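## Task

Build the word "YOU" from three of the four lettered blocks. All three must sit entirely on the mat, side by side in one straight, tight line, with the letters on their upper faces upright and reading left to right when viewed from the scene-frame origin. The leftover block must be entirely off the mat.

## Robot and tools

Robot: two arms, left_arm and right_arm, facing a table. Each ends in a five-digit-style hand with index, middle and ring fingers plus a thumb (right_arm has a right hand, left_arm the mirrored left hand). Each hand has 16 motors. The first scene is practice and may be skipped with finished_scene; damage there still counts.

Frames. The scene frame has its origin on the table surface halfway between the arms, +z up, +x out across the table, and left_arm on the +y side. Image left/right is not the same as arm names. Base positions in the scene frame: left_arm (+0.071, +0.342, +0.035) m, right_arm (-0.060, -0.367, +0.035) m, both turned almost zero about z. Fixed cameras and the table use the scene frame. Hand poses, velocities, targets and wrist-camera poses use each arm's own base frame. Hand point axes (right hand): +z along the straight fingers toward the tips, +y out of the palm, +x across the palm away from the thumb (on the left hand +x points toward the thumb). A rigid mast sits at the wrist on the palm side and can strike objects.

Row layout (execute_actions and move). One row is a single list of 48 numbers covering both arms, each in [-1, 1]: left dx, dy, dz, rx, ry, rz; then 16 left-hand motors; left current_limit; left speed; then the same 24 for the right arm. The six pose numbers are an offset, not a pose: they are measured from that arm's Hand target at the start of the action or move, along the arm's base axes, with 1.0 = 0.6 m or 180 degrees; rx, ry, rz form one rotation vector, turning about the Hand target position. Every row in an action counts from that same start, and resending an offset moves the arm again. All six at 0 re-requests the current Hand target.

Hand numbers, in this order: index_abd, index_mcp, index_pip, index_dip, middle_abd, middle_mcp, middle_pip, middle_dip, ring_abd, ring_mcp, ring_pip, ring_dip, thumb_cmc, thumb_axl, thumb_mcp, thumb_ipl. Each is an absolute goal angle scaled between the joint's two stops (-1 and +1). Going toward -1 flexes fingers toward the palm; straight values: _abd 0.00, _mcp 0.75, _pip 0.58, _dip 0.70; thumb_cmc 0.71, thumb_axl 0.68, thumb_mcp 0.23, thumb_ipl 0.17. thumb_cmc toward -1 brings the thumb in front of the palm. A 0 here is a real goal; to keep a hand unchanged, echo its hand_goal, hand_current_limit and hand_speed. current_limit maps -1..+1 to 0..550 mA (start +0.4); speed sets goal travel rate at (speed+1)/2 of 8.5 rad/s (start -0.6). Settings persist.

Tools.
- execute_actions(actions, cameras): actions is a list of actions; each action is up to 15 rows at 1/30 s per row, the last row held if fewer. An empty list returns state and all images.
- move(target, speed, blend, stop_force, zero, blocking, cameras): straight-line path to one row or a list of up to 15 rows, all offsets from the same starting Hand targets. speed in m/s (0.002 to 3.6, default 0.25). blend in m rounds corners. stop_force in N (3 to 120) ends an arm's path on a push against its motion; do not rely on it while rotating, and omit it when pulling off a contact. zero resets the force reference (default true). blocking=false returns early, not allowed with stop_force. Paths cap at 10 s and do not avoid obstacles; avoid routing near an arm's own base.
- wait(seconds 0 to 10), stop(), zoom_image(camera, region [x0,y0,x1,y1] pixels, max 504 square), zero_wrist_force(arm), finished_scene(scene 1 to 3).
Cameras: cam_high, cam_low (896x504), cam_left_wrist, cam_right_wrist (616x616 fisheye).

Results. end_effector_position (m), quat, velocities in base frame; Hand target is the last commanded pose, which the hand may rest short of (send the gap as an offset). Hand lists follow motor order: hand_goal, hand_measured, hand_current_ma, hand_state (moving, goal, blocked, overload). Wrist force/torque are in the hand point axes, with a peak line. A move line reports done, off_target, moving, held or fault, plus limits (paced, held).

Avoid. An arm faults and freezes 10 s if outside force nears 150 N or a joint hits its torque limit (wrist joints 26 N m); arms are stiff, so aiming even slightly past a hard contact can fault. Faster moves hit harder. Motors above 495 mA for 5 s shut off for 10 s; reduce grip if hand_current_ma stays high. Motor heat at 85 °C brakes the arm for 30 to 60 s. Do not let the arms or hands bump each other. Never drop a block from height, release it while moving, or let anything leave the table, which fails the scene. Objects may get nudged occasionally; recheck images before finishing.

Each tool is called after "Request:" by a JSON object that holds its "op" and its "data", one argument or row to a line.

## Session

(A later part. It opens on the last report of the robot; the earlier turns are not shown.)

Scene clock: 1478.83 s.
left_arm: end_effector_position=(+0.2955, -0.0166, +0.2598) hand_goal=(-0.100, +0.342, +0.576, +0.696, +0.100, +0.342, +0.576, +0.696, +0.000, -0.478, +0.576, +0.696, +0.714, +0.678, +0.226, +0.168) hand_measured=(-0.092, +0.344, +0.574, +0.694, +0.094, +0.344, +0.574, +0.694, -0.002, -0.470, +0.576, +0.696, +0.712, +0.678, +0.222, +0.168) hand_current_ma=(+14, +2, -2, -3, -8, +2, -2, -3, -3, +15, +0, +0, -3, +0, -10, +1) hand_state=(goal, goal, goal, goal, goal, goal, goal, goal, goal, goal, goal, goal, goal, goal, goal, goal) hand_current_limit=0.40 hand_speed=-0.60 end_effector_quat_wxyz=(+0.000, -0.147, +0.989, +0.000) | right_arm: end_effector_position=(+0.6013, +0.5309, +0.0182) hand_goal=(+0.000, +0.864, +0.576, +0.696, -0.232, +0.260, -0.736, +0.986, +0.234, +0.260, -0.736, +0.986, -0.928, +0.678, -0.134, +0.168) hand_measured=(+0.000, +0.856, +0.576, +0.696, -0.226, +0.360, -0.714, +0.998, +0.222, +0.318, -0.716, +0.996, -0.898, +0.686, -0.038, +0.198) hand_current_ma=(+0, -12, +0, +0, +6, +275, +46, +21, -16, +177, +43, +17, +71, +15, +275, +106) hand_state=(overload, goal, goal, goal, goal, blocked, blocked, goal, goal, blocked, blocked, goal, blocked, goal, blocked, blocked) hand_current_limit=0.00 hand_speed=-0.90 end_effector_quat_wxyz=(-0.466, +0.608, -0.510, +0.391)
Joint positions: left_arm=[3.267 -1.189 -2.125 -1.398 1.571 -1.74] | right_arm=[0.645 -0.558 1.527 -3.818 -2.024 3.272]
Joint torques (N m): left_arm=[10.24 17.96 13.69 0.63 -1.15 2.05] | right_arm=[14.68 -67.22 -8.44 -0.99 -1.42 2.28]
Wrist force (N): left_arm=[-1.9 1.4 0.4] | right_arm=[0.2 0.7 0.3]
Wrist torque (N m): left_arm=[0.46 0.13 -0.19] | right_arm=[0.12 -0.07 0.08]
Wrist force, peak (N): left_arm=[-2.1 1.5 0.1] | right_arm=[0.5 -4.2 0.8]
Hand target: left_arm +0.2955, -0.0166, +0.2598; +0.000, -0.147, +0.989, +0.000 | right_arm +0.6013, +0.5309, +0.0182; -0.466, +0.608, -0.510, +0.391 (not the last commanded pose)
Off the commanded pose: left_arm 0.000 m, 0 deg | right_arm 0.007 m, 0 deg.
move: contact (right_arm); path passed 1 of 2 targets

Request:
{"op": "move", "data": {
  "target": [
    [0,0,0,0,0,0,-0.117,0.452,-0.299,0.551,0.117,0.452,-0.299,0.551,-0.2,0.754,0.576,0.696,-0.653,0.678,0.045,0.168,0.4,-0.5,0,0,0,0,0,0,0,0.863,0.576,0.696,-0.233,0.562,-0.737,0.986,0.233,0.562,-0.737,0.986,-0.929,0.678,0.09,0.168,0.2,-0.8],
    [0,0,0,-0.1958,-0.3812,0.4395,-0.117,0.452,-0.299,0.551,0.117,0.452,-0.299,0.551,-0.2,0.754,0.576,0.696,-0.653,0.678,0.045,0.168,0.4,-0.5,0,0,0.12,0,0,0,0,0.863,0.576,0.696,-0.233,0.562,-0.737,0.986,0.233,0.562,-0.737,0.986,-0.929,0.678,0.09,0.168,0.2,-0.8],
    [0.1675,-0.108,-0.2667,-0.1958,-0.3812,0.4395,-0.117,0.452,-0.299,0.551,0.117,0.452,-0.299,0.551,-0.2,0.754,0.576,0.696,-0.653,0.678,0.045,0.168,0.4,-0.5,-0.2,-0.37,0.17,0,0,0,0,0.863,0.576,0.696,-0.233,0.562,-0.737,0.986,0.233,0.562,-0.737,0.986,-0.929,0.678,0.09,0.168,0.2,-0.8]
  ],
  "speed": [0.1,0.3,0.2],
  "blend": [0,0.01,0],
  "cameras": ["cam_high"]
}}

Request:
{"op": "zoom_image", "data": {
  "camera": "cam_high",
  "region": [430, 230, 600, 350]
}}

Scene clock: 1522.13 s.
left_arm: end_effector_position=(+0.2961, -0.0166, +0.2593) hand_goal=(-0.116, +0.452, -0.298, +0.552, +0.118, +0.452, -0.298, +0.552, -0.200, +0.754, +0.576, +0.696, -0.652, +0.678, +0.046, +0.168) hand_measured=(-0.112, +0.450, -0.294, +0.556, +0.116, +0.450, -0.294, +0.554, -0.196, +0.748, +0.576, +0.696, -0.650, +0.678, +0.044, +0.168) hand_current_ma=(+5, -3, +5, +5, -3, -3, +7, +4, +4, -13, +0, +0, +3, +0, -3, +1) hand_state=(goal, goal, goal, goal, goal, goal, goal, goal, goal, goal, goal, goal, goal, goal, goal, goal) hand_current_limit=0.40 hand_speed=-0.50 end_effector_quat_wxyz=(-0.397, +0.602, -0.633, +0.281) | right_arm: end_effector_position=(+0.6013, +0.5309, +0.0816) hand_goal=(+0.000, +0.864, +0.576, +0.696, -0.232, +0.562, -0.736, +0.986, +0.234, +0.562, -0.736, +0.986, -0.928, +0.678, +0.090, +0.168) hand_measured=(+0.000, +0.856, +0.576, +0.696, -0.228, +0.552, -0.732, +0.988, +0.230, +0.544, -0.734, +0.988, -0.918, +0.682, +0.088, +0.170) hand_current_ma=(+0, -12, +0, +0, +3, -20, +5, +3, -4, -38, +3, +2, +14, +5, -4, +3) hand_state=(overload, goal, goal, goal, goal, goal, goal, goal, goal, goal, goal, goal, goal, goal, goal, goal) hand_current_limit=0.20 hand_speed=-0.80 end_effector_quat_wxyz=(-0.466, +0.608, -0.510, +0.391)
Joint positions: left_arm=[4.007 -0.448 -2.614 -0.768 0.975 -2.515] | right_arm=[0.645 -0.677 1.552 -3.724 -2.024 3.272]
Joint torques (N m): left_arm=[-9.13 -29.78 30.17 3.79 0.63 1.98] | right_arm=[14.34 -65.18 -10.52 -0.99 0.02 -0.63]
Wrist force (N): left_arm=[-0.9 3.2 -0.8] | right_arm=[0.5 -0.1 0.1]
Wrist torque (N m): left_arm=[0.68 0.02 -0.15] | right_arm=[0.08 -0.11 0.11]
Wrist force, peak (N): left_arm=[-0.8 5.0 -0.5] | right_arm=[0.4 0.7 0.5]
Hand target: left_arm +0.2961, -0.0166, +0.2593; -0.397, +0.602, -0.633, +0.281 (not the last commanded pose) | right_arm +0.6013, +0.5309, +0.0816; -0.466, +0.608, -0.510, +0.391 (not the last commanded pose)
Off the commanded pose: left_arm 0.199 m, 22 deg | right_arm 0.255 m, 0 deg.
move: held (left_arm; a check stopped the path), off_target (right_arm; braked when a check withheld steps of left_arm); path passed 1 of 3 targets; limits=held
pose unreachable (left arm): on one or more control steps of this call, first in action 0 (counted from 0), this arm could not follow its commanded pose, so it was not sent that pose on those steps. It may still have moved: this result reports where it is.
cause: moving toward the commanded pose would bring a part of the arm too close to another arm (a part of this arm just beyond joint 2 (shoulder lift) and a part of the right arm just beyond its joint 2 (shoulder lift), along the way the arms are being sent, or toward where that arm still pushes).
Images, in order (width x height): cam_high 896x504.

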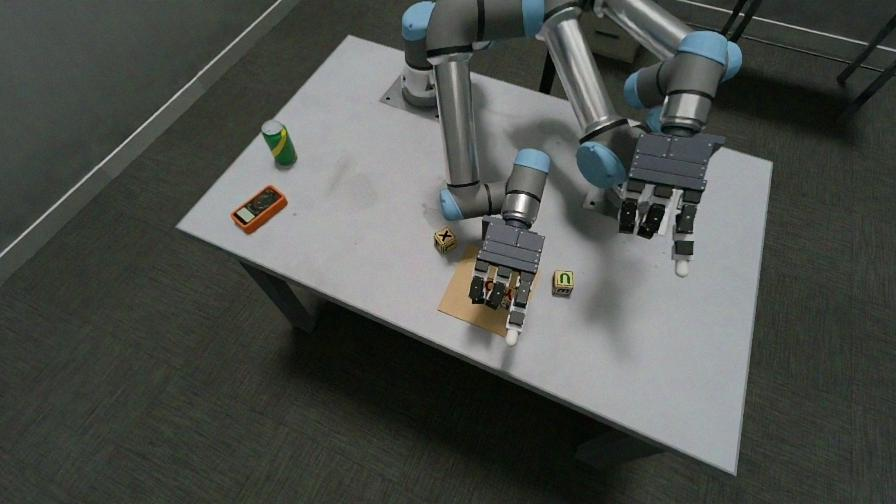

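Scaled by 2.965 from the camera's 896x504 image, which has a finer 1280x720 frame.

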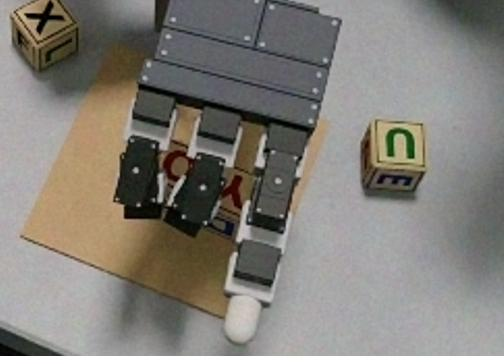

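Request:
{"op": "move", "data": {
  "target": [0,0,0,0,0,0,-0.117,0.452,-0.299,0.551,0.117,0.452,-0.299,0.551,-0.2,0.754,0.576,0.696,-0.653,0.678,0.045,0.168,0.4,-0.5,-0.3,-0.45,0.05,0,0,0,0,0.863,0.576,0.696,-0.233,0.562,-0.737,0.986,0.233,0.562,-0.737,0.986,-0.929,0.678,0.09,0.168,0.2,-0.8],
  "speed": 0.3
}}

Request:
{"op": "move", "data": {
  "target": [
    [0,0,0,-0.039,-0.0759,0.0875,-0.117,0.452,-0.299,0.551,0.117,0.452,-0.299,0.551,-0.2,0.754,0.576,0.696,-0.653,0.678,0.045,0.168,0.4,-0.5,0,0,0,0,0,0,0,0.863,0.576,0.696,-0.233,0.562,-0.737,0.986,0.233,0.562,-0.737,0.986,-0.929,0.678,0.09,0.168,0.2,-0.8],
    [0.1665,-0.108,-0.2567,-0.039,-0.0759,0.0875,-0.117,0.452,-0.299,0.551,0.117,0.452,-0.299,0.551,-0.2,0.754,0.576,0.696,-0.653,0.678,0.045,0.168,0.4,-0.5,0,0,0,0,0,0,0,0.863,0.576,0.696,-0.233,0.562,-0.737,0.986,0.233,0.562,-0.737,0.986,-0.929,0.678,0.09,0.168,0.2,-0.8]
  ],
  "speed": [0.25,0.2],
  "blend": [0.02,0],
  "cameras": ["cam_high", "cam_low"]
}}

Request:
{"op": "zoom_image", "data": {
  "camera": "cam_high",
  "region": [430, 230, 600, 350]
}}

Request:
{"op": "zoom_image", "data": {
  "camera": "cam_low",
  "region": [340, 140, 640, 320]
}}

Scene clock: 1543.07 s.
left_arm: end_effector_position=(+0.2961, -0.0166, +0.2594) hand_goal=(-0.116, +0.452, -0.298, +0.552, +0.118, +0.452, -0.298, +0.552, -0.200, +0.754, +0.576, +0.696, -0.652, +0.678, +0.046, +0.168) hand_measured=(-0.112, +0.450, -0.294, +0.556, +0.116, +0.450, -0.294, +0.554, -0.196, +0.748, +0.576, +0.696, -0.650, +0.678, +0.044, +0.168) hand_current_ma=(+5, -3, +5, +5, -3, -3, +7, +4, +4, -13, +0, +0, +3, +0, -3, +1) hand_state=(goal, goal, goal, goal, goal, goal, goal, goal, goal, goal, goal, goal, goal, goal, goal, goal) hand_current_limit=0.40 hand_speed=-0.50 end_effector_quat_wxyz=(-0.397, +0.602, -0.633, +0.281) | right_arm: end_effector_position=(+0.4213, +0.2609, +0.1116) hand_goal=(+0.000, +0.864, +0.576, +0.696, -0.232, +0.562, -0.736, +0.986, +0.234, +0.562, -0.736, +0.986, -0.928, +0.678, +0.090, +0.168) hand_measured=(+0.000, +0.856, +0.576, +0.696, -0.228, +0.552, -0.732, +0.988, +0.230, +0.544, -0.734, +0.988, -0.920, +0.682, +0.088, +0.170) hand_current_ma=(+0, -12, +0, +0, +3, -19, +5, +3, -4, -37, +2, +2, +12, +5, -3, +3) hand_state=(overload, goal, goal, goal, goal, goal, goal, goal, goal, goal, goal, goal, goal, goal, goal, goal) hand_current_limit=0.20 hand_speed=-0.80 end_effector_quat_wxyz=(-0.466, +0.608, -0.510, +0.391)
Joint positions: left_arm=[4.006 -0.448 -2.614 -0.768 0.975 -2.515] | right_arm=[0.279 -1.115 2.525 -4.288 -1.672 3.168]
Joint torques (N m): left_arm=[-9.05 -29.95 28.98 3.92 0.78 -2.23] | right_arm=[-14.83 -37.74 -1.14 -4.44 2.31 -2.21]
Wrist force (N): left_arm=[-0.8 3.3 -0.9] | right_arm=[0.2 0.0 0.2]
Wrist torque (N m): left_arm=[0.71 0.00 -0.14] | right_arm=[0.04 -0.04 0.21]
Wrist force, peak (N): left_arm=[-0.9 3.6 -1.1] | right_arm=[0.9 0.2 -1.0]
Hand target: left_arm +0.2961, -0.0166, +0.2593; -0.397, +0.602, -0.633, +0.281 | right_arm +0.4213, +0.2609, +0.1116; -0.466, +0.608, -0.510, +0.391
Off the commanded pose: left_arm 0.000 m, 0 deg | right_arm 0.000 m, 0 deg.
move: done

Scene clock: 1544.63 s.
left_arm: end_effector_position=(+0.3036, -0.0226, +0.2446) hand_goal=(-0.116, +0.452, -0.298, +0.552, +0.118, +0.452, -0.298, +0.552, -0.200, +0.754, +0.576, +0.696, -0.652, +0.678, +0.046, +0.168) hand_measured=(-0.112, +0.448, -0.296, +0.556, +0.116, +0.448, -0.294, +0.554, -0.198, +0.744, +0.576, +0.696, -0.650, +0.678, +0.044, +0.168) hand_current_ma=(+4, -8, +4, +4, -3, -8, +5, +4, +3, -20, +0, +0, +3, +0, -3, +1) hand_state=(goal, goal, goal, goal, goal, goal, goal, goal, goal, goal, goal, goal, goal, goal, goal, goal) hand_current_limit=0.40 hand_speed=-0.50 end_effector_quat_wxyz=(-0.463, +0.665, -0.479, +0.336) | right_arm: end_effector_position=(+0.4213, +0.2609, +0.1116) hand_goal=(+0.000, +0.864, +0.576, +0.696, -0.232, +0.562, -0.736, +0.986, +0.234, +0.562, -0.736, +0.986, -0.928, +0.678, +0.090, +0.168) hand_measured=(+0.000, +0.856, +0.576, +0.696, -0.228, +0.552, -0.732, +0.988, +0.230, +0.544, -0.734, +0.988, -0.920, +0.682, +0.088, +0.170) hand_current_ma=(+0, -12, +0, +0, +3, -19, +5, +3, -4, -37, +2, +2, +12, +5, -3, +3) hand_state=(overload, goal, goal, goal, goal, goal, goal, goal, goal, goal, goal, goal, goal, goal, goal, goal) hand_current_limit=0.20 hand_speed=-0.80 end_effector_quat_wxyz=(-0.466, +0.608, -0.510, +0.391)
Joint positions: left_arm=[4.228 -0.126 -2.761 -0.726 0.861 -2.824] | right_arm=[0.279 -1.115 2.525 -4.288 -1.672 3.168]
Joint torques (N m): left_arm=[-9.81 -34.52 29.43 0.73 0.7 2.07] | right_arm=[-14.26 -37.44 0.64 -4.24 2.21 -2.02]
Wrist force (N): left_arm=[-1.0 3.4 -1.5] | right_arm=[0.1 0.0 -0.1]
Wrist torque (N m): left_arm=[0.73 0.02 -0.11] | right_arm=[0.08 -0.02 0.20]
Wrist force, peak (N): left_arm=[-0.5 9.1 1.2] | right_arm=[0.2 0.0 0.4]
Hand target: left_arm +0.3036, -0.0226, +0.2447; -0.463, +0.665, -0.479, +0.336 (not the last commanded pose) | right_arm +0.4213, +0.2609, +0.1116; -0.466, +0.608, -0.510, +0.391
Off the commanded pose: left_arm 0.177 m, 1 deg | right_arm 0.000 m, 0 deg.
move: held (left_arm; a check stopped the path); path passed 1 of 2 targets; limits=held
pose unreachable (left arm): on one or more control steps of this call, first in action 0 (counted from 0), this arm could not follow its commanded pose, so it was not sent that pose on those steps. It may still have moved: this result reports where it is.
cause: moving toward the commanded pose would bring two parts of the arm too close to each other (joints 3 (elbow) and 4 (wrist 1) lie between them).
Images, in order (width x height): cam_high 896x504, cam_low 896x504.

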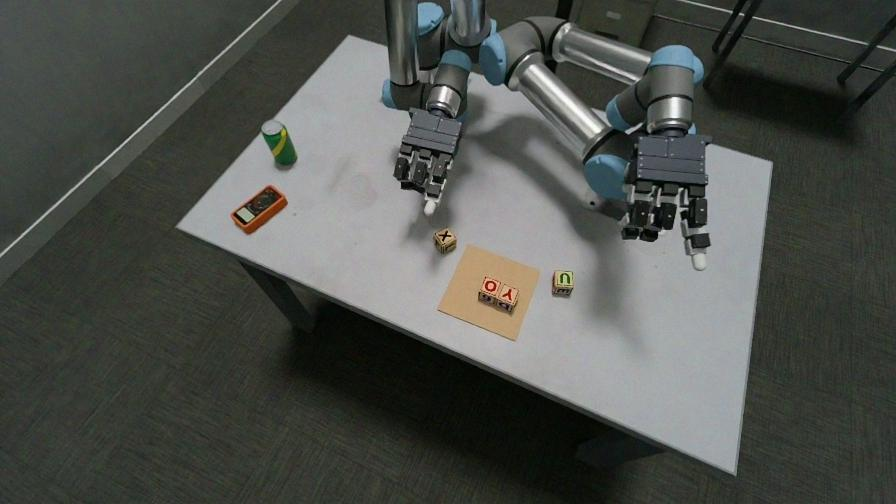

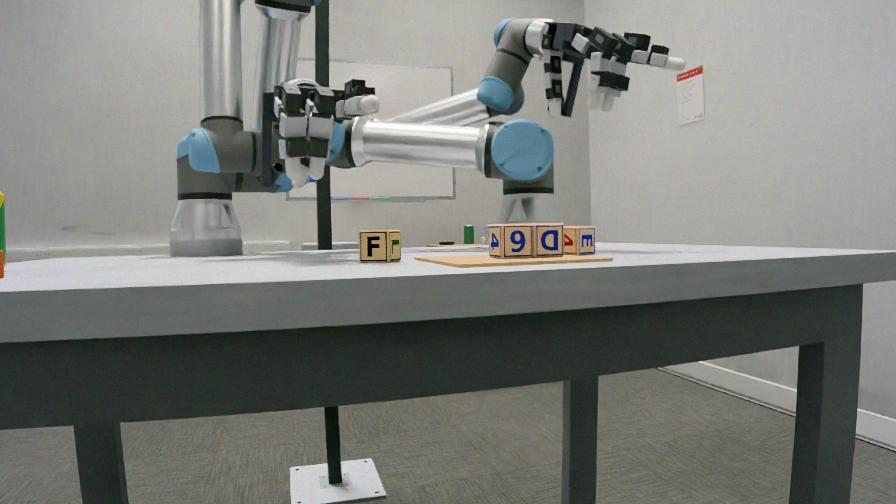

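Scaled by 2.965 from the camera's 896x504 image, which has a finer 1280x720 frame.

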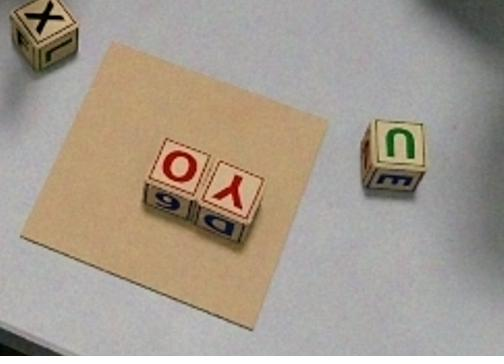

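Scaled by 1.680 from the camera's 896x504 image, which has a finer 1280x720 frame.

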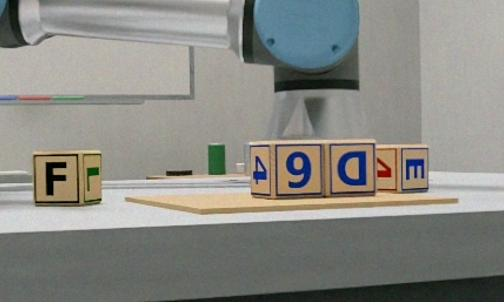

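Request:
{"op": "move", "data": {
  "target": [
    [0.154,-0.098,-0.03,0,0,0.0024,-0.117,0.452,-0.299,0.551,0.117,0.452,-0.299,0.551,-0.2,0.754,0.576,0.696,-0.653,0.678,0.045,0.168,0.4,-0.5,0,0,0,0,0,0,0,0.863,0.576,0.696,-0.233,0.562,-0.737,0.986,0.233,0.562,-0.737,0.986,-0.929,0.678,0.09,0.168,0.2,-0.8],
    [0.154,-0.098,-0.2412,0,0,0.0024,-0.117,0.452,-0.299,0.551,0.117,0.452,-0.299,0.551,-0.2,0.754,0.576,0.696,-0.653,0.678,0.045,0.168,0.4,-0.5,0,0,0,0,0,0,0,0.863,0.576,0.696,-0.233,0.562,-0.737,0.986,0.233,0.562,-0.737,0.986,-0.929,0.678,0.09,0.168,0.2,-0.8]
  ],
  "speed": [0.1,0.15],
  "blend": [0.02,0]
}}

Request:
{"op": "move", "data": {
  "target": [0,0,-0.14,0,0,0,-0.117,0.452,-0.299,0.551,0.117,0.452,-0.299,0.551,-0.2,0.754,0.576,0.696,-0.653,0.678,0.045,0.168,0.4,-0.5,0,0,0,0,0,0,0,0.863,0.576,0.696,-0.233,0.562,-0.737,0.986,0.233,0.562,-0.737,0.986,-0.929,0.678,0.09,0.168,0.2,-0.8],
  "speed": 0.05,
  "stop_force": 6,
  "cameras": ["cam_high", "cam_low", "cam_left_wrist"]
}}

Request:
{"op": "zoom_image", "data": {
  "camera": "cam_high",
  "region": [430, 230, 600, 350]
}}

Request:
{"op": "zoom_image", "data": {
  "camera": "cam_low",
  "region": [440, 140, 640, 320]
}}

Scene clock: 1577.50 s.
left_arm: end_effector_position=(+0.3157, -0.0332, +0.2410) hand_goal=(-0.116, +0.452, -0.298, +0.552, +0.118, +0.452, -0.298, +0.552, -0.200, +0.754, +0.576, +0.696, -0.652, +0.678, +0.046, +0.168) hand_measured=(-0.112, +0.448, -0.296, +0.556, +0.116, +0.448, -0.294, +0.554, -0.198, +0.744, +0.576, +0.696, -0.650, +0.678, +0.044, +0.168) hand_current_ma=(+4, -8, +4, +4, -3, -9, +5, +4, +3, -20, -1, +0, +3, +0, -3, +1) hand_state=(goal, goal, goal, goal, goal, goal, goal, goal, goal, goal, goal, goal, goal, goal, goal, goal) hand_current_limit=0.40 hand_speed=-0.50 end_effector_quat_wxyz=(-0.457, +0.651, -0.477, +0.374) | right_arm: end_effector_position=(+0.4213, +0.2609, +0.1116) hand_goal=(+0.000, +0.864, +0.576, +0.696, -0.232, +0.562, -0.736, +0.986, +0.234, +0.562, -0.736, +0.986, -0.928, +0.678, +0.090, +0.168) hand_measured=(+0.000, +0.856, +0.576, +0.696, -0.228, +0.552, -0.732, +0.988, +0.230, +0.544, -0.734, +0.988, -0.920, +0.682, +0.088, +0.170) hand_current_ma=(+0, -12, +0, +0, +3, -19, +5, +3, -4, -37, +2, +2, +12, +5, -3, +3) hand_state=(overload, goal, goal, goal, goal, goal, goal, goal, goal, goal, goal, goal, goal, goal, goal, goal) hand_current_limit=0.20 hand_speed=-0.80 end_effector_quat_wxyz=(-0.466, +0.608, -0.510, +0.391)
Joint positions: left_arm=[4.242 -0.135 -2.8 -0.653 0.775 -2.866] | right_arm=[0.279 -1.115 2.525 -4.288 -1.672 3.168]
Joint torques (N m): left_arm=[-9.59 -16.2 29.11 0.6 0.74 1.96] | right_arm=[-13.78 -37.82 0.57 -4.24 2.17 -2.07]
Wrist force (N): left_arm=[-1.0 3.5 -1.6] | right_arm=[0.1 0.0 0.0]
Wrist torque (N m): left_arm=[0.74 0.01 -0.11] | right_arm=[0.07 -0.03 0.21]
Wrist force, peak (N): left_arm=[-1.5 5.8 0.0] | right_arm=[0.0 0.4 0.3]
Hand target: left_arm +0.3156, -0.0332, +0.2410; -0.457, +0.651, -0.477, +0.374 (not the last commanded pose) | right_arm +0.4213, +0.2609, +0.1116; -0.466, +0.608, -0.510, +0.391
Off the commanded pose: left_arm 0.169 m, 5 deg | right_arm 0.000 m, 0 deg.
move: held (left_arm; a check stopped the path); path passed 0 of 2 targets; limits=held
pose unreachable (left arm): on one or more control steps of this call, first in action 0 (counted from 0), this arm could not follow its commanded pose, so it was not sent that pose on those steps. It may still have moved: this result reports where it is.
cause: moving toward the commanded pose would bring two parts of the arm too close to each other (joints 3 (elbow) and 4 (wrist 1) lie between them).

Scene clock: 1578.63 s.
left_arm: end_effector_position=(+0.3156, -0.0333, +0.2373) hand_goal=(-0.116, +0.452, -0.298, +0.552, +0.118, +0.452, -0.298, +0.552, -0.200, +0.754, +0.576, +0.696, -0.652, +0.678, +0.046, +0.168) hand_measured=(-0.112, +0.448, -0.296, +0.556, +0.116, +0.446, -0.294, +0.554, -0.198, +0.744, +0.576, +0.696, -0.650, +0.678, +0.044, +0.168) hand_current_ma=(+4, -8, +4, +4, -3, -9, +5, +4, +3, -20, -1, +0, +3, +0, -3, +1) hand_state=(goal, goal, goal, goal, goal, goal, goal, goal, goal, goal, goal, goal, goal, goal, goal, goal) hand_current_limit=0.40 hand_speed=-0.50 end_effector_quat_wxyz=(-0.457, +0.651, -0.477, +0.374) | right_arm: end_effector_position=(+0.4213, +0.2609, +0.1116) hand_goal=(+0.000, +0.864, +0.576, +0.696, -0.232, +0.562, -0.736, +0.986, +0.234, +0.562, -0.736, +0.986, -0.928, +0.678, +0.090, +0.168) hand_measured=(+0.000, +0.856, +0.576, +0.696, -0.228, +0.552, -0.732, +0.988, +0.230, +0.544, -0.734, +0.988, -0.920, +0.682, +0.088, +0.170) hand_current_ma=(+0, -12, +0, +0, +3, -19, +5, +3, -4, -37, +2, +2, +12, +5, -3, +3) hand_state=(overload, goal, goal, goal, goal, goal, goal, goal, goal, goal, goal, goal, goal, goal, goal, goal) hand_current_limit=0.20 hand_speed=-0.80 end_effector_quat_wxyz=(-0.466, +0.608, -0.510, +0.391)
Joint positions: left_arm=[4.242 -0.129 -2.809 -0.65 0.775 -2.866] | right_arm=[0.279 -1.115 2.525 -4.288 -1.672 3.168]
Joint torques (N m): left_arm=[-4.13 -34.89 28.91 0.52 -0.12 -2.35] | right_arm=[-14.25 -38.56 0.95 -4.22 2.17 -1.97]
Wrist force (N): left_arm=[-1.1 3.4 -1.7] | right_arm=[0.0 0.1 0.1]
Wrist torque (N m): left_arm=[0.74 0.02 -0.11] | right_arm=[0.07 -0.02 0.19]
Wrist force, peak (N): left_arm=[-1.1 5.2 -1.1] | right_arm=[0.1 0.3 0.2]
Hand target: left_arm +0.3156, -0.0333, +0.2373; -0.457, +0.651, -0.477, +0.374 (not the last commanded pose) | right_arm +0.4213, +0.2609, +0.1116; -0.466, +0.608, -0.510, +0.391
Off the commanded pose: left_arm 0.080 m, 0 deg | right_arm 0.000 m, 0 deg.
move: held (left_arm; a check stopped the path); limits=held
pose unreachable (left arm): on one or more control steps of this call, first in action 0 (counted from 0), this arm could not follow its commanded pose, so it was not sent that pose on those steps. It may still have moved: this result reports where it is.
cause: moving toward the commanded pose would bring two parts of the arm too close to each other (joints 3 (elbow) and 4 (wrist 1) lie between them).
camera_calibration:
cam_left_wrist: T_world_to_cam=[[-0.0130763, 0.804136, 0.594301, -0.140694], [-0.460305, -0.532471, 0.710347, -0.0936083], [0.887665, -0.264271, 0.377111, -0.261681], [0, 0, 0, 1]] pos_world=[0.187357, -0.00586151, 0.248792]
Images, in order (width x height): cam_high 896x504, cam_low 896x504, cam_left_wrist 616x616.

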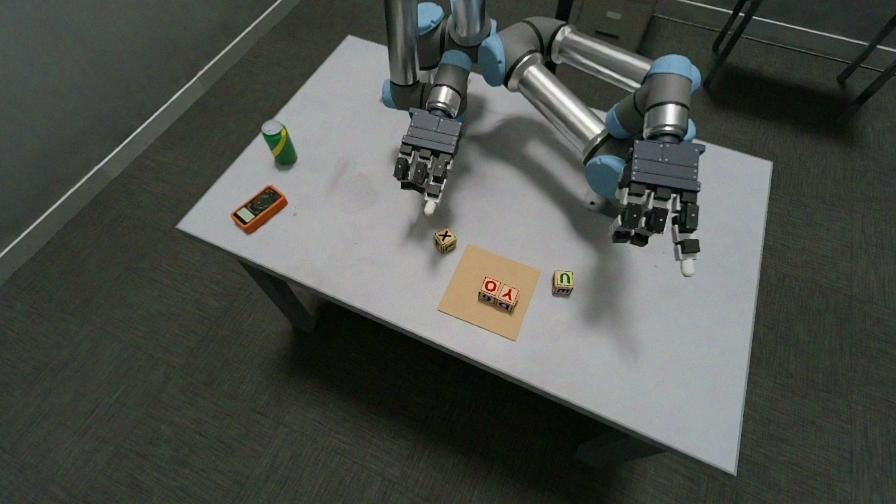

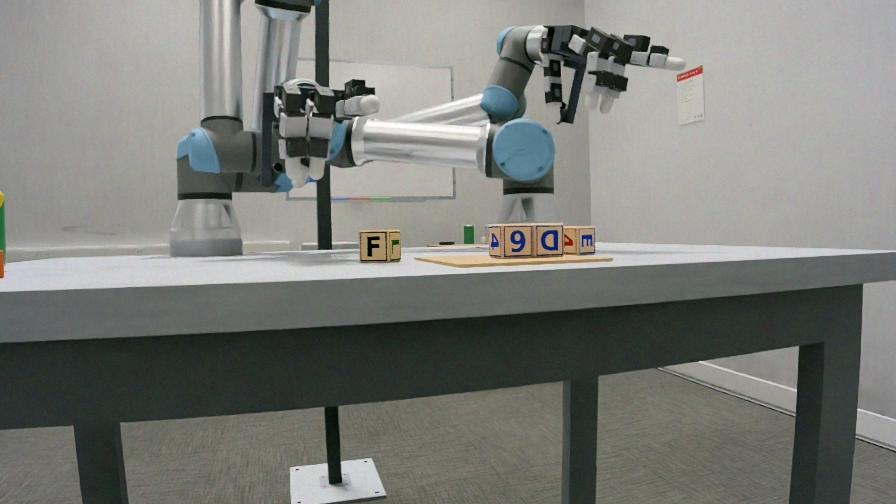

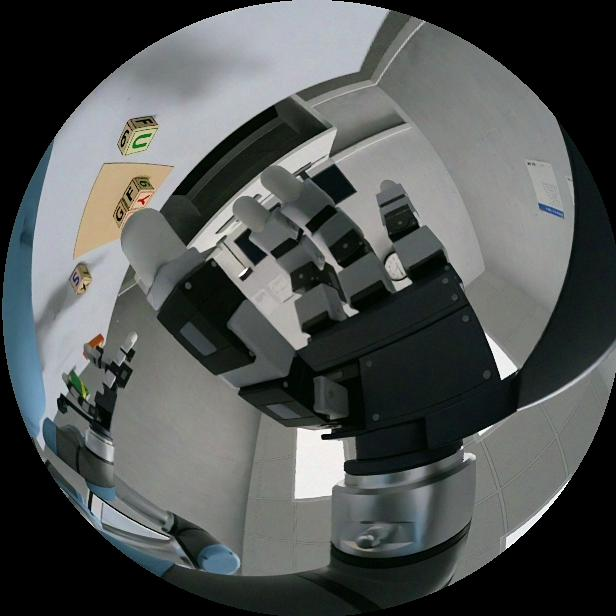

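Scaled by 2.965 from the camera's 896x504 image, which has a finer 1280x720 frame.

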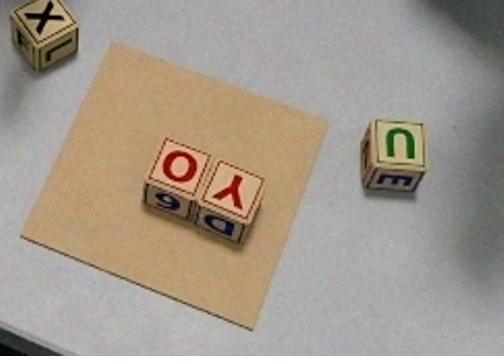

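Scaled by 2.520 from the camera's 896x504 image, which has a finer 1280x720 frame.

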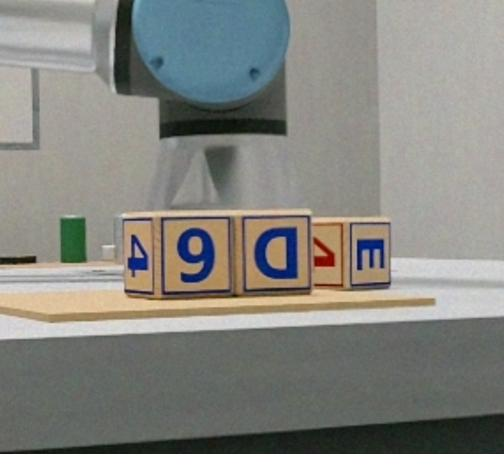

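Request:
{"op": "move", "data": {
  "target": [
    [0.02,-0.02,0.1,0,0,0,-0.117,0.452,-0.299,0.551,0.117,0.452,-0.299,0.551,-0.2,0.754,0.576,0.696,-0.653,0.678,0.045,0.168,0.4,-0.5,0,0,0,0,0,0,0,0.863,0.576,0.696,-0.233,0.562,-0.737,0.986,0.233,0.562,-0.737,0.986,-0.929,0.678,0.09,0.168,0.2,-0.8],
    [0.1339,-0.0802,0.15,0,0,0,-0.117,0.452,-0.299,0.551,0.117,0.452,-0.299,0.551,-0.2,0.754,0.576,0.696,-0.653,0.678,0.045,0.168,0.4,-0.5,0,0,0,0,0,0,0,0.863,0.576,0.696,-0.233,0.562,-0.737,0.986,0.233,0.562,-0.737,0.986,-0.929,0.678,0.09,0.168,0.2,-0.8]
  ],
  "speed": [0.1,0.15],
  "blend": [0.02,0]
}}

Scene clock: 1596.70 s.
left_arm: end_effector_position=(+0.3959, -0.0814, +0.3273) hand_goal=(-0.116, +0.452, -0.298, +0.552, +0.118, +0.452, -0.298, +0.552, -0.200, +0.754, +0.576, +0.696, -0.652, +0.678, +0.046, +0.168) hand_measured=(-0.114, +0.448, -0.296, +0.554, +0.116, +0.446, -0.296, +0.554, -0.198, +0.744, +0.576, +0.696, -0.652, +0.678, +0.044, +0.168) hand_current_ma=(+3, -8, +3, +4, -3, -9, +4, +3, +2, -20, -1, +0, +1, +0, -2, +1) hand_state=(goal, goal, goal, goal, goal, goal, goal, goal, goal, goal, goal, goal, goal, goal, goal, goal) hand_current_limit=0.40 hand_speed=-0.50 end_effector_quat_wxyz=(-0.457, +0.651, -0.477, +0.374) | right_arm: end_effector_position=(+0.4213, +0.2609, +0.1116) hand_goal=(+0.000, +0.864, +0.576, +0.696, -0.232, +0.562, -0.736, +0.986, +0.234, +0.562, -0.736, +0.986, -0.928, +0.678, +0.090, +0.168) hand_measured=(+0.000, +0.856, +0.576, +0.696, -0.228, +0.552, -0.732, +0.988, +0.230, +0.544, -0.734, +0.988, -0.920, +0.682, +0.088, +0.170) hand_current_ma=(+0, -12, +0, +0, +3, -19, +5, +3, -4, -37, +2, +2, +12, +5, -3, +3) hand_state=(overload, goal, goal, goal, goal, goal, goal, goal, goal, goal, goal, goal, goal, goal, goal, goal) hand_current_limit=0.20 hand_speed=-0.80 end_effector_quat_wxyz=(-0.466, +0.608, -0.510, +0.391)
Joint positions: left_arm=[3.296 -1.057 -2.48 0.087 1.665 -3.225] | right_arm=[0.279 -1.115 2.525 -4.288 -1.672 3.168]
Joint torques (N m): left_arm=[-9.58 -12.92 28.44 3.62 1.4 -2.35] | right_arm=[-13.89 -37.87 0.68 -4.3 2.07 -2.02]
Wrist force (N): left_arm=[-1.0 3.4 -1.7] | right_arm=[0.0 0.0 0.1]
Wrist torque (N m): left_arm=[0.73 -0.01 0.03] | right_arm=[0.06 -0.02 0.20]
Wrist force, peak (N): left_arm=[-1.0 4.2 -1.7] | right_arm=[0.3 -0.1 0.2]
Hand target: left_arm +0.3959, -0.0814, +0.3273; -0.457, +0.651, -0.477, +0.374 | right_arm +0.4213, +0.2609, +0.1116; -0.466, +0.608, -0.510, +0.391
Off the commanded pose: left_arm 0.000 m, 0 deg | right_arm 0.000 m, 0 deg.
move: done

Request:
{"op": "move", "data": {
  "target": [-0.0025,0.0008,-0.3788,0.0117,0.0173,0.018,-0.117,0.452,-0.299,0.551,0.117,0.452,-0.299,0.551,-0.2,0.754,0.576,0.696,-0.653,0.678,0.045,0.168,0.4,-0.5,0,0,0,0,0,0,0,0.863,0.576,0.696,-0.233,0.562,-0.737,0.986,0.233,0.562,-0.737,0.986,-0.929,0.678,0.09,0.168,0.2,-0.8],
  "speed": 0.15
}}

Request:
{"op": "move", "data": {
  "target": [0,0,-0.14,0,0,0,-0.117,0.452,-0.299,0.551,0.117,0.452,-0.299,0.551,-0.2,0.754,0.576,0.696,-0.653,0.678,0.045,0.168,0.4,-0.5,0,0,0,0,0,0,0,0.863,0.576,0.696,-0.233,0.562,-0.737,0.986,0.233,0.562,-0.737,0.986,-0.929,0.678,0.09,0.168,0.2,-0.8],
  "speed": 0.05,
  "stop_force": 6,
  "cameras": ["cam_high", "cam_low", "cam_left_wrist"]
}}

Request:
{"op": "zoom_image", "data": {
  "camera": "cam_low",
  "region": [480, 140, 680, 320]
}}

Scene clock: 1626.43 s.
left_arm: end_effector_position=(+0.3944, -0.0809, +0.1001) hand_goal=(-0.116, +0.452, -0.298, +0.552, +0.118, +0.452, -0.298, +0.552, -0.200, +0.754, +0.576, +0.696, -0.652, +0.678, +0.046, +0.168) hand_measured=(-0.114, +0.448, -0.296, +0.554, +0.116, +0.446, -0.296, +0.554, -0.198, +0.744, +0.576, +0.696, -0.652, +0.678, +0.044, +0.168) hand_current_ma=(+3, -8, +3, +4, -3, -9, +4, +3, +2, -20, -1, +0, +1, +0, -2, +1) hand_state=(goal, goal, goal, goal, goal, goal, goal, goal, goal, goal, goal, goal, goal, goal, goal, goal) hand_current_limit=0.40 hand_speed=-0.50 end_effector_quat_wxyz=(-0.466, +0.666, -0.477, +0.334) | right_arm: end_effector_position=(+0.4213, +0.2609, +0.1116) hand_goal=(+0.000, +0.864, +0.576, +0.696, -0.232, +0.562, -0.736, +0.986, +0.234, +0.562, -0.736, +0.986, -0.928, +0.678, +0.090, +0.168) hand_measured=(+0.000, +0.856, +0.576, +0.696, -0.228, +0.552, -0.732, +0.988, +0.230, +0.544, -0.734, +0.988, -0.920, +0.682, +0.088, +0.170) hand_current_ma=(+0, -12, +0, +0, +3, -19, +5, +3, -4, -37, +2, +2, +12, +5, -3, +3) hand_state=(overload, goal, goal, goal, goal, goal, goal, goal, goal, goal, goal, goal, goal, goal, goal, goal) hand_current_limit=0.20 hand_speed=-0.80 end_effector_quat_wxyz=(-0.466, +0.608, -0.510, +0.391)
Joint positions: left_arm=[3.209 -1.951 -2.739 1.188 1.814 -3.232] | right_arm=[0.279 -1.115 2.525 -4.288 -1.672 3.168]
Joint torques (N m): left_arm=[-9.92 7.19 10.81 3.56 1.59 1.97] | right_arm=[-13.97 -38.75 0.72 -4.2 1.98 -2.08]
Wrist force (N): left_arm=[-1.2 3.6 -1.6] | right_arm=[-0.1 -0.2 0.3]
Wrist torque (N m): left_arm=[0.75 0.02 -0.13] | right_arm=[0.03 -0.01 0.19]
Wrist force, peak (N): left_arm=[-1.0 4.5 -1.2] | right_arm=[0.3 0.2 0.3]
Hand target: left_arm +0.3944, -0.0809, +0.1000; -0.466, +0.666, -0.477, +0.334 | right_arm +0.4213, +0.2609, +0.1116; -0.466, +0.608, -0.510, +0.391
Off the commanded pose: left_arm 0.000 m, 0 deg | right_arm 0.000 m, 0 deg.
move: done

Scene clock: 1629.13 s.
left_arm: end_effector_position=(+0.3944, -0.0809, +0.0160) hand_goal=(-0.116, +0.452, -0.298, +0.552, +0.118, +0.452, -0.298, +0.552, -0.200, +0.754, +0.576, +0.696, -0.652, +0.678, +0.046, +0.168) hand_measured=(-0.114, +0.448, -0.296, +0.554, +0.116, +0.446, -0.296, +0.554, -0.198, +0.744, +0.576, +0.696, -0.652, +0.678, +0.044, +0.168) hand_current_ma=(+3, -8, +3, +4, -3, -9, +4, +3, +2, -20, -1, +0, +1, +0, -2, +1) hand_state=(goal, goal, goal, goal, goal, goal, goal, goal, goal, goal, goal, goal, goal, goal, goal, goal) hand_current_limit=0.40 hand_speed=-0.50 end_effector_quat_wxyz=(-0.466, +0.666, -0.477, +0.334) | right_arm: end_effector_position=(+0.4213, +0.2609, +0.1116) hand_goal=(+0.000, +0.864, +0.576, +0.696, -0.232, +0.562, -0.736, +0.986, +0.234, +0.562, -0.736, +0.986, -0.928, +0.678, +0.090, +0.168) hand_measured=(+0.000, +0.856, +0.576, +0.696, -0.228, +0.552, -0.732, +0.988, +0.230, +0.544, -0.734, +0.988, -0.920, +0.682, +0.088, +0.170) hand_current_ma=(+0, -12, +0, +0, +3, -19, +5, +3, -4, -37, +2, +2, +12, +5, -3, +3) hand_state=(overload, goal, goal, goal, goal, goal, goal, goal, goal, goal, goal, goal, goal, goal, goal, goal) hand_current_limit=0.20 hand_speed=-0.80 end_effector_quat_wxyz=(-0.466, +0.608, -0.510, +0.391)
Joint positions: left_arm=[3.209 -2.424 -2.691 1.613 1.814 -3.232] | right_arm=[0.279 -1.115 2.525 -4.288 -1.672 3.168]
Joint torques (N m): left_arm=[9.55 14.33 3.41 3.72 -1.16 1.95] | right_arm=[-13.71 -38.26 0.67 -4.26 1.99 -2.12]
Wrist force (N): left_arm=[-1.1 3.2 -1.5] | right_arm=[0.0 0.0 0.1]
Wrist torque (N m): left_arm=[0.69 0.02 -0.13] | right_arm=[0.06 -0.02 0.20]
Wrist force, peak (N): left_arm=[-1.0 3.8 -1.6] | right_arm=[0.2 0.4 0.1]
Hand target: left_arm +0.3944, -0.0809, +0.0160; -0.466, +0.666, -0.477, +0.334 | right_arm +0.4213, +0.2609, +0.1116; -0.466, +0.608, -0.510, +0.391
Off the commanded pose: left_arm 0.000 m, 0 deg | right_arm 0.000 m, 0 deg.
move: done
camera_calibration:
cam_left_wrist: T_world_to_cam=[[-0.0247897, 0.780659, 0.624465, 0.0324295], [-0.390108, -0.582687, 0.712945, 0.0426659], [0.920435, -0.225935, 0.318986, -0.269714], [0, 0, 0, 1]] pos_world=[0.265703, -0.0613935, 0.0353655]
Images, in order (width x height): cam_high 896x504, cam_low 896x504, cam_left_wrist 616x616.

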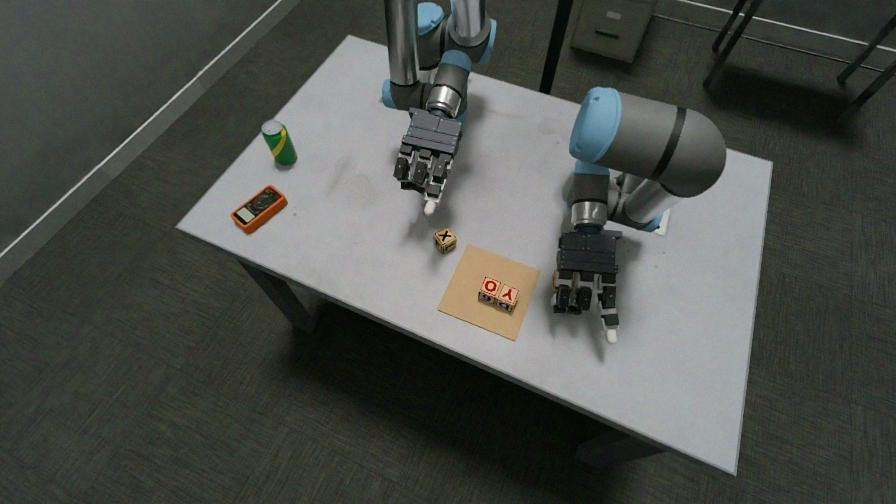

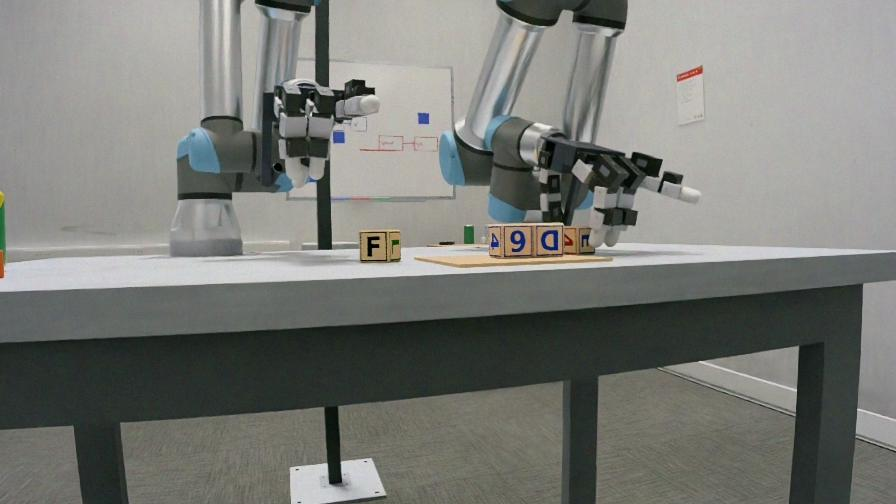

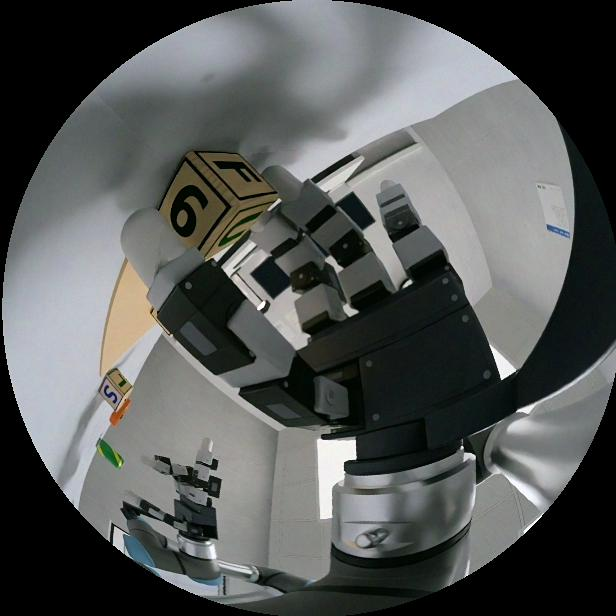

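Scaled by 2.520 from the camera's 896x504 image, which has a finer 1280x720 frame.

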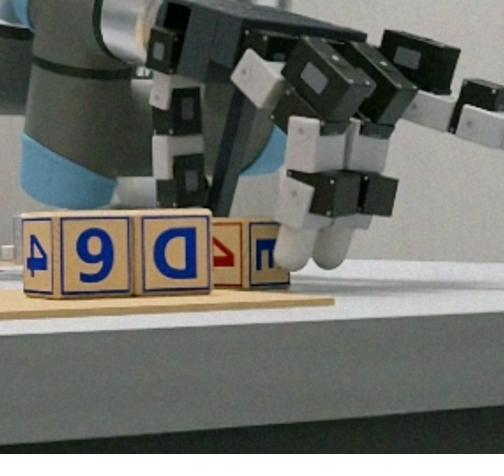

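Request:
{"op": "move", "data": {
  "target": [
    [0.0033,-0.0075,0,0,0,0,-0.117,0.452,-0.299,0.551,0.117,0.452,-0.299,0.551,-0.2,0.754,0.576,0.696,-0.653,0.678,0.045,0.168,0.4,-0.5,0,0,0,0,0,0,0,0.863,0.576,0.696,-0.233,0.562,-0.737,0.986,0.233,0.562,-0.737,0.986,-0.929,0.678,0.09,0.168,0.2,-0.8],
    [0.0033,-0.0075,0,0,0,0,-0.117,0.178,-0.299,0.551,0.117,0.178,-0.299,0.551,-0.2,0.754,0.576,0.696,-0.653,0.678,-0.157,0.168,0,-0.9,0,0,0,0,0,0,0,0.863,0.576,0.696,-0.233,0.562,-0.737,0.986,0.233,0.562,-0.737,0.986,-0.929,0.678,0.09,0.168,0.2,-0.8],
    [0.0033,-0.0075,0.12,0,0,0,-0.117,0.178,-0.299,0.551,0.117,0.178,-0.299,0.551,-0.2,0.754,0.576,0.696,-0.653,0.678,-0.157,0.168,0,-0.9,0,0,0,0,0,0,0,0.863,0.576,0.696,-0.233,0.562,-0.737,0.986,0.233,0.562,-0.737,0.986,-0.929,0.678,0.09,0.168,0.2,-0.8]
  ],
  "speed": [0.05,0.05,0.08],
  "cameras": ["cam_high", "cam_low", "cam_left_wrist"]
}}

Request:
{"op": "zoom_image", "data": {
  "camera": "cam_low",
  "region": [480, 140, 680, 320]
}}

Request:
{"op": "zoom_image", "data": {
  "camera": "cam_left_wrist",
  "region": [80, 100, 380, 400]
}}

Scene clock: 1710.00 s.
left_arm: end_effector_position=(+0.3964, -0.0854, +0.0880) hand_goal=(-0.116, +0.178, -0.298, +0.552, +0.118, +0.178, -0.298, +0.552, -0.200, +0.754, +0.576, +0.696, -0.652, +0.678, -0.156, +0.168) hand_measured=(-0.110, +0.262, -0.276, +0.564, +0.110, +0.252, -0.272, +0.562, -0.198, +0.744, +0.576, +0.696, -0.646, +0.678, -0.078, +0.194) hand_current_ma=(+8, +275, +53, +23, -11, +267, +67, +19, +2, -20, -1, +0, +10, +1, +275, +94) hand_state=(goal, blocked, blocked, goal, goal, blocked, blocked, goal, goal, goal, goal, goal, goal, goal, blocked, blocked) hand_current_limit=0.00 hand_speed=-0.90 end_effector_quat_wxyz=(-0.466, +0.666, -0.477, +0.334) | right_arm: end_effector_position=(+0.4213, +0.2609, +0.1116) hand_goal=(+0.000, +0.864, +0.576, +0.696, -0.232, +0.562, -0.736, +0.986, +0.234, +0.562, -0.736, +0.986, -0.928, +0.678, +0.090, +0.168) hand_measured=(+0.000, +0.856, +0.576, +0.696, -0.228, +0.552, -0.732, +0.988, +0.230, +0.544, -0.734, +0.988, -0.920, +0.682, +0.088, +0.170) hand_current_ma=(+0, -12, +0, +0, +3, -19, +5, +3, -4, -37, +2, +2, +12, +5, -3, +3) hand_state=(overload, goal, goal, goal, goal, goal, goal, goal, goal, goal, goal, goal, goal, goal, goal, goal) hand_current_limit=0.20 hand_speed=-0.80 end_effector_quat_wxyz=(-0.466, +0.608, -0.510, +0.391)
Joint positions: left_arm=[3.187 -2.022 -2.726 1.245 1.835 -3.24] | right_arm=[0.279 -1.115 2.525 -4.288 -1.672 3.168]
Joint torques (N m): left_arm=[-8.69 34.11 9.14 0.86 1.57 -2.21] | right_arm=[-13.32 -38.12 0.59 -4.31 1.86 -2.07]
Wrist force (N): left_arm=[-0.9 4.1 -1.3] | right_arm=[0.0 -0.1 0.3]
Wrist torque (N m): left_arm=[0.79 -0.02 0.02] | right_arm=[0.04 -0.02 0.19]
Wrist force, peak (N): left_arm=[-0.9 4.8 -0.8] | right_arm=[0.4 -0.1 0.3]
Hand target: left_arm +0.3964, -0.0854, +0.0880; -0.466, +0.666, -0.477, +0.334 | right_arm +0.4213, +0.2609, +0.1116; -0.466, +0.608, -0.510, +0.391
Off the commanded pose: left_arm 0.000 m, 0 deg | right_arm 0.000 m, 0 deg.
move: done
camera_calibration:
cam_left_wrist: T_world_to_cam=[[-0.0247888, 0.780661, 0.624463, -0.00890692], [-0.390108, -0.582685, 0.712947, -0.0104367], [0.920435, -0.225935, 0.318986, -0.295507], [0, 0, 0, 1]] pos_world=[0.267703, -0.0658935, 0.107266]
Images, in order (width x height): cam_high 896x504, cam_low 896x504, cam_left_wrist 616x616.

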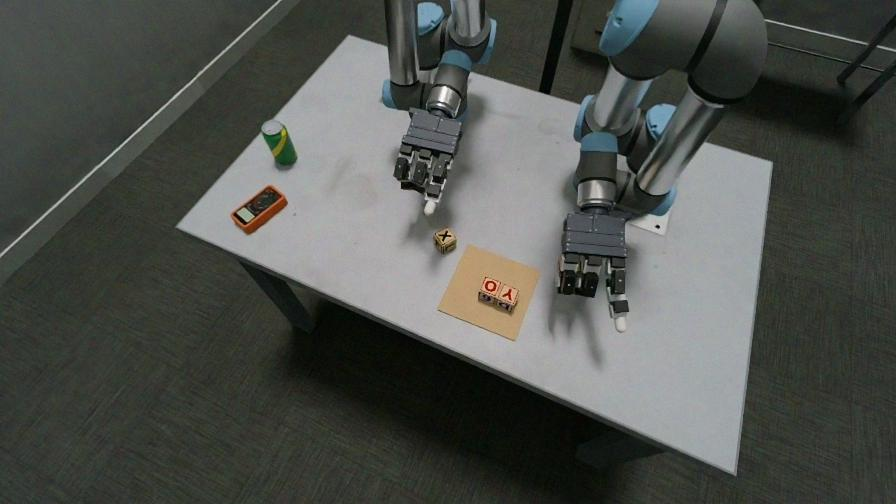

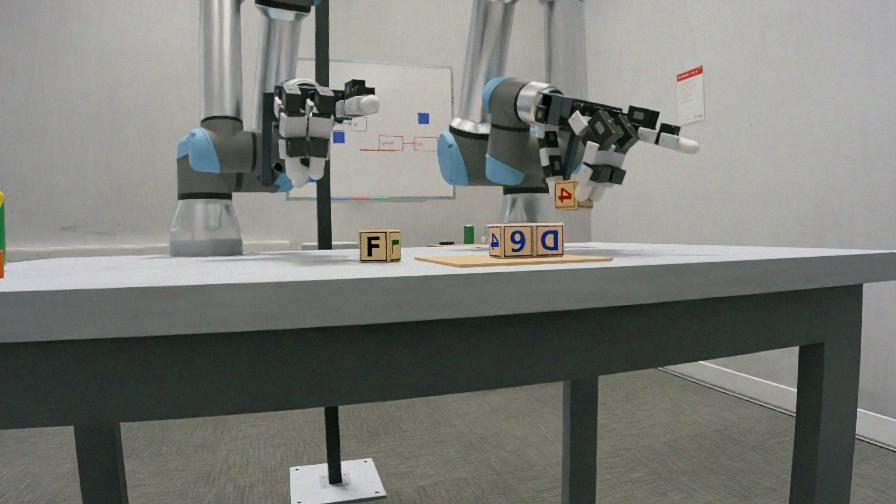

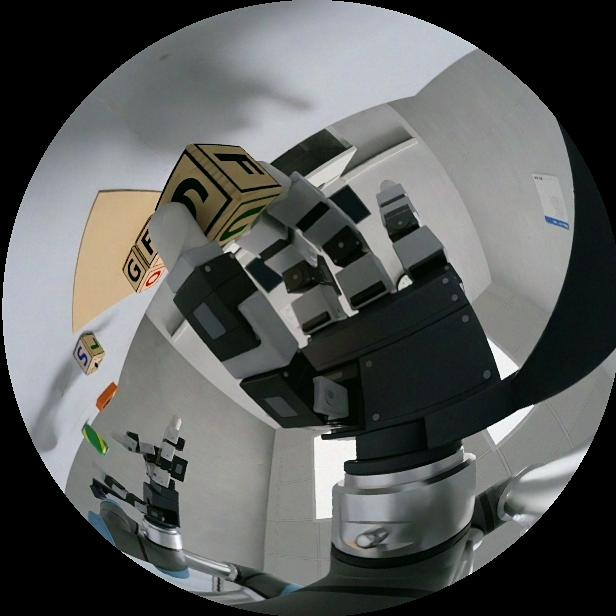

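Scaled by 2.520 from the camera's 896x504 image, which has a finer 1280x720 frame.

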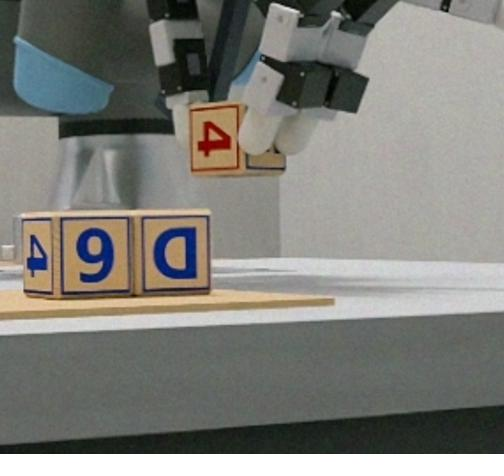

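Scaled by 1.680 from the camera's 616x616 image, which has a finer 880x880 frame.

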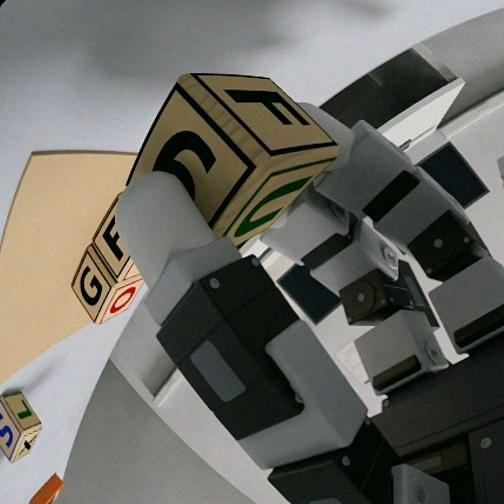

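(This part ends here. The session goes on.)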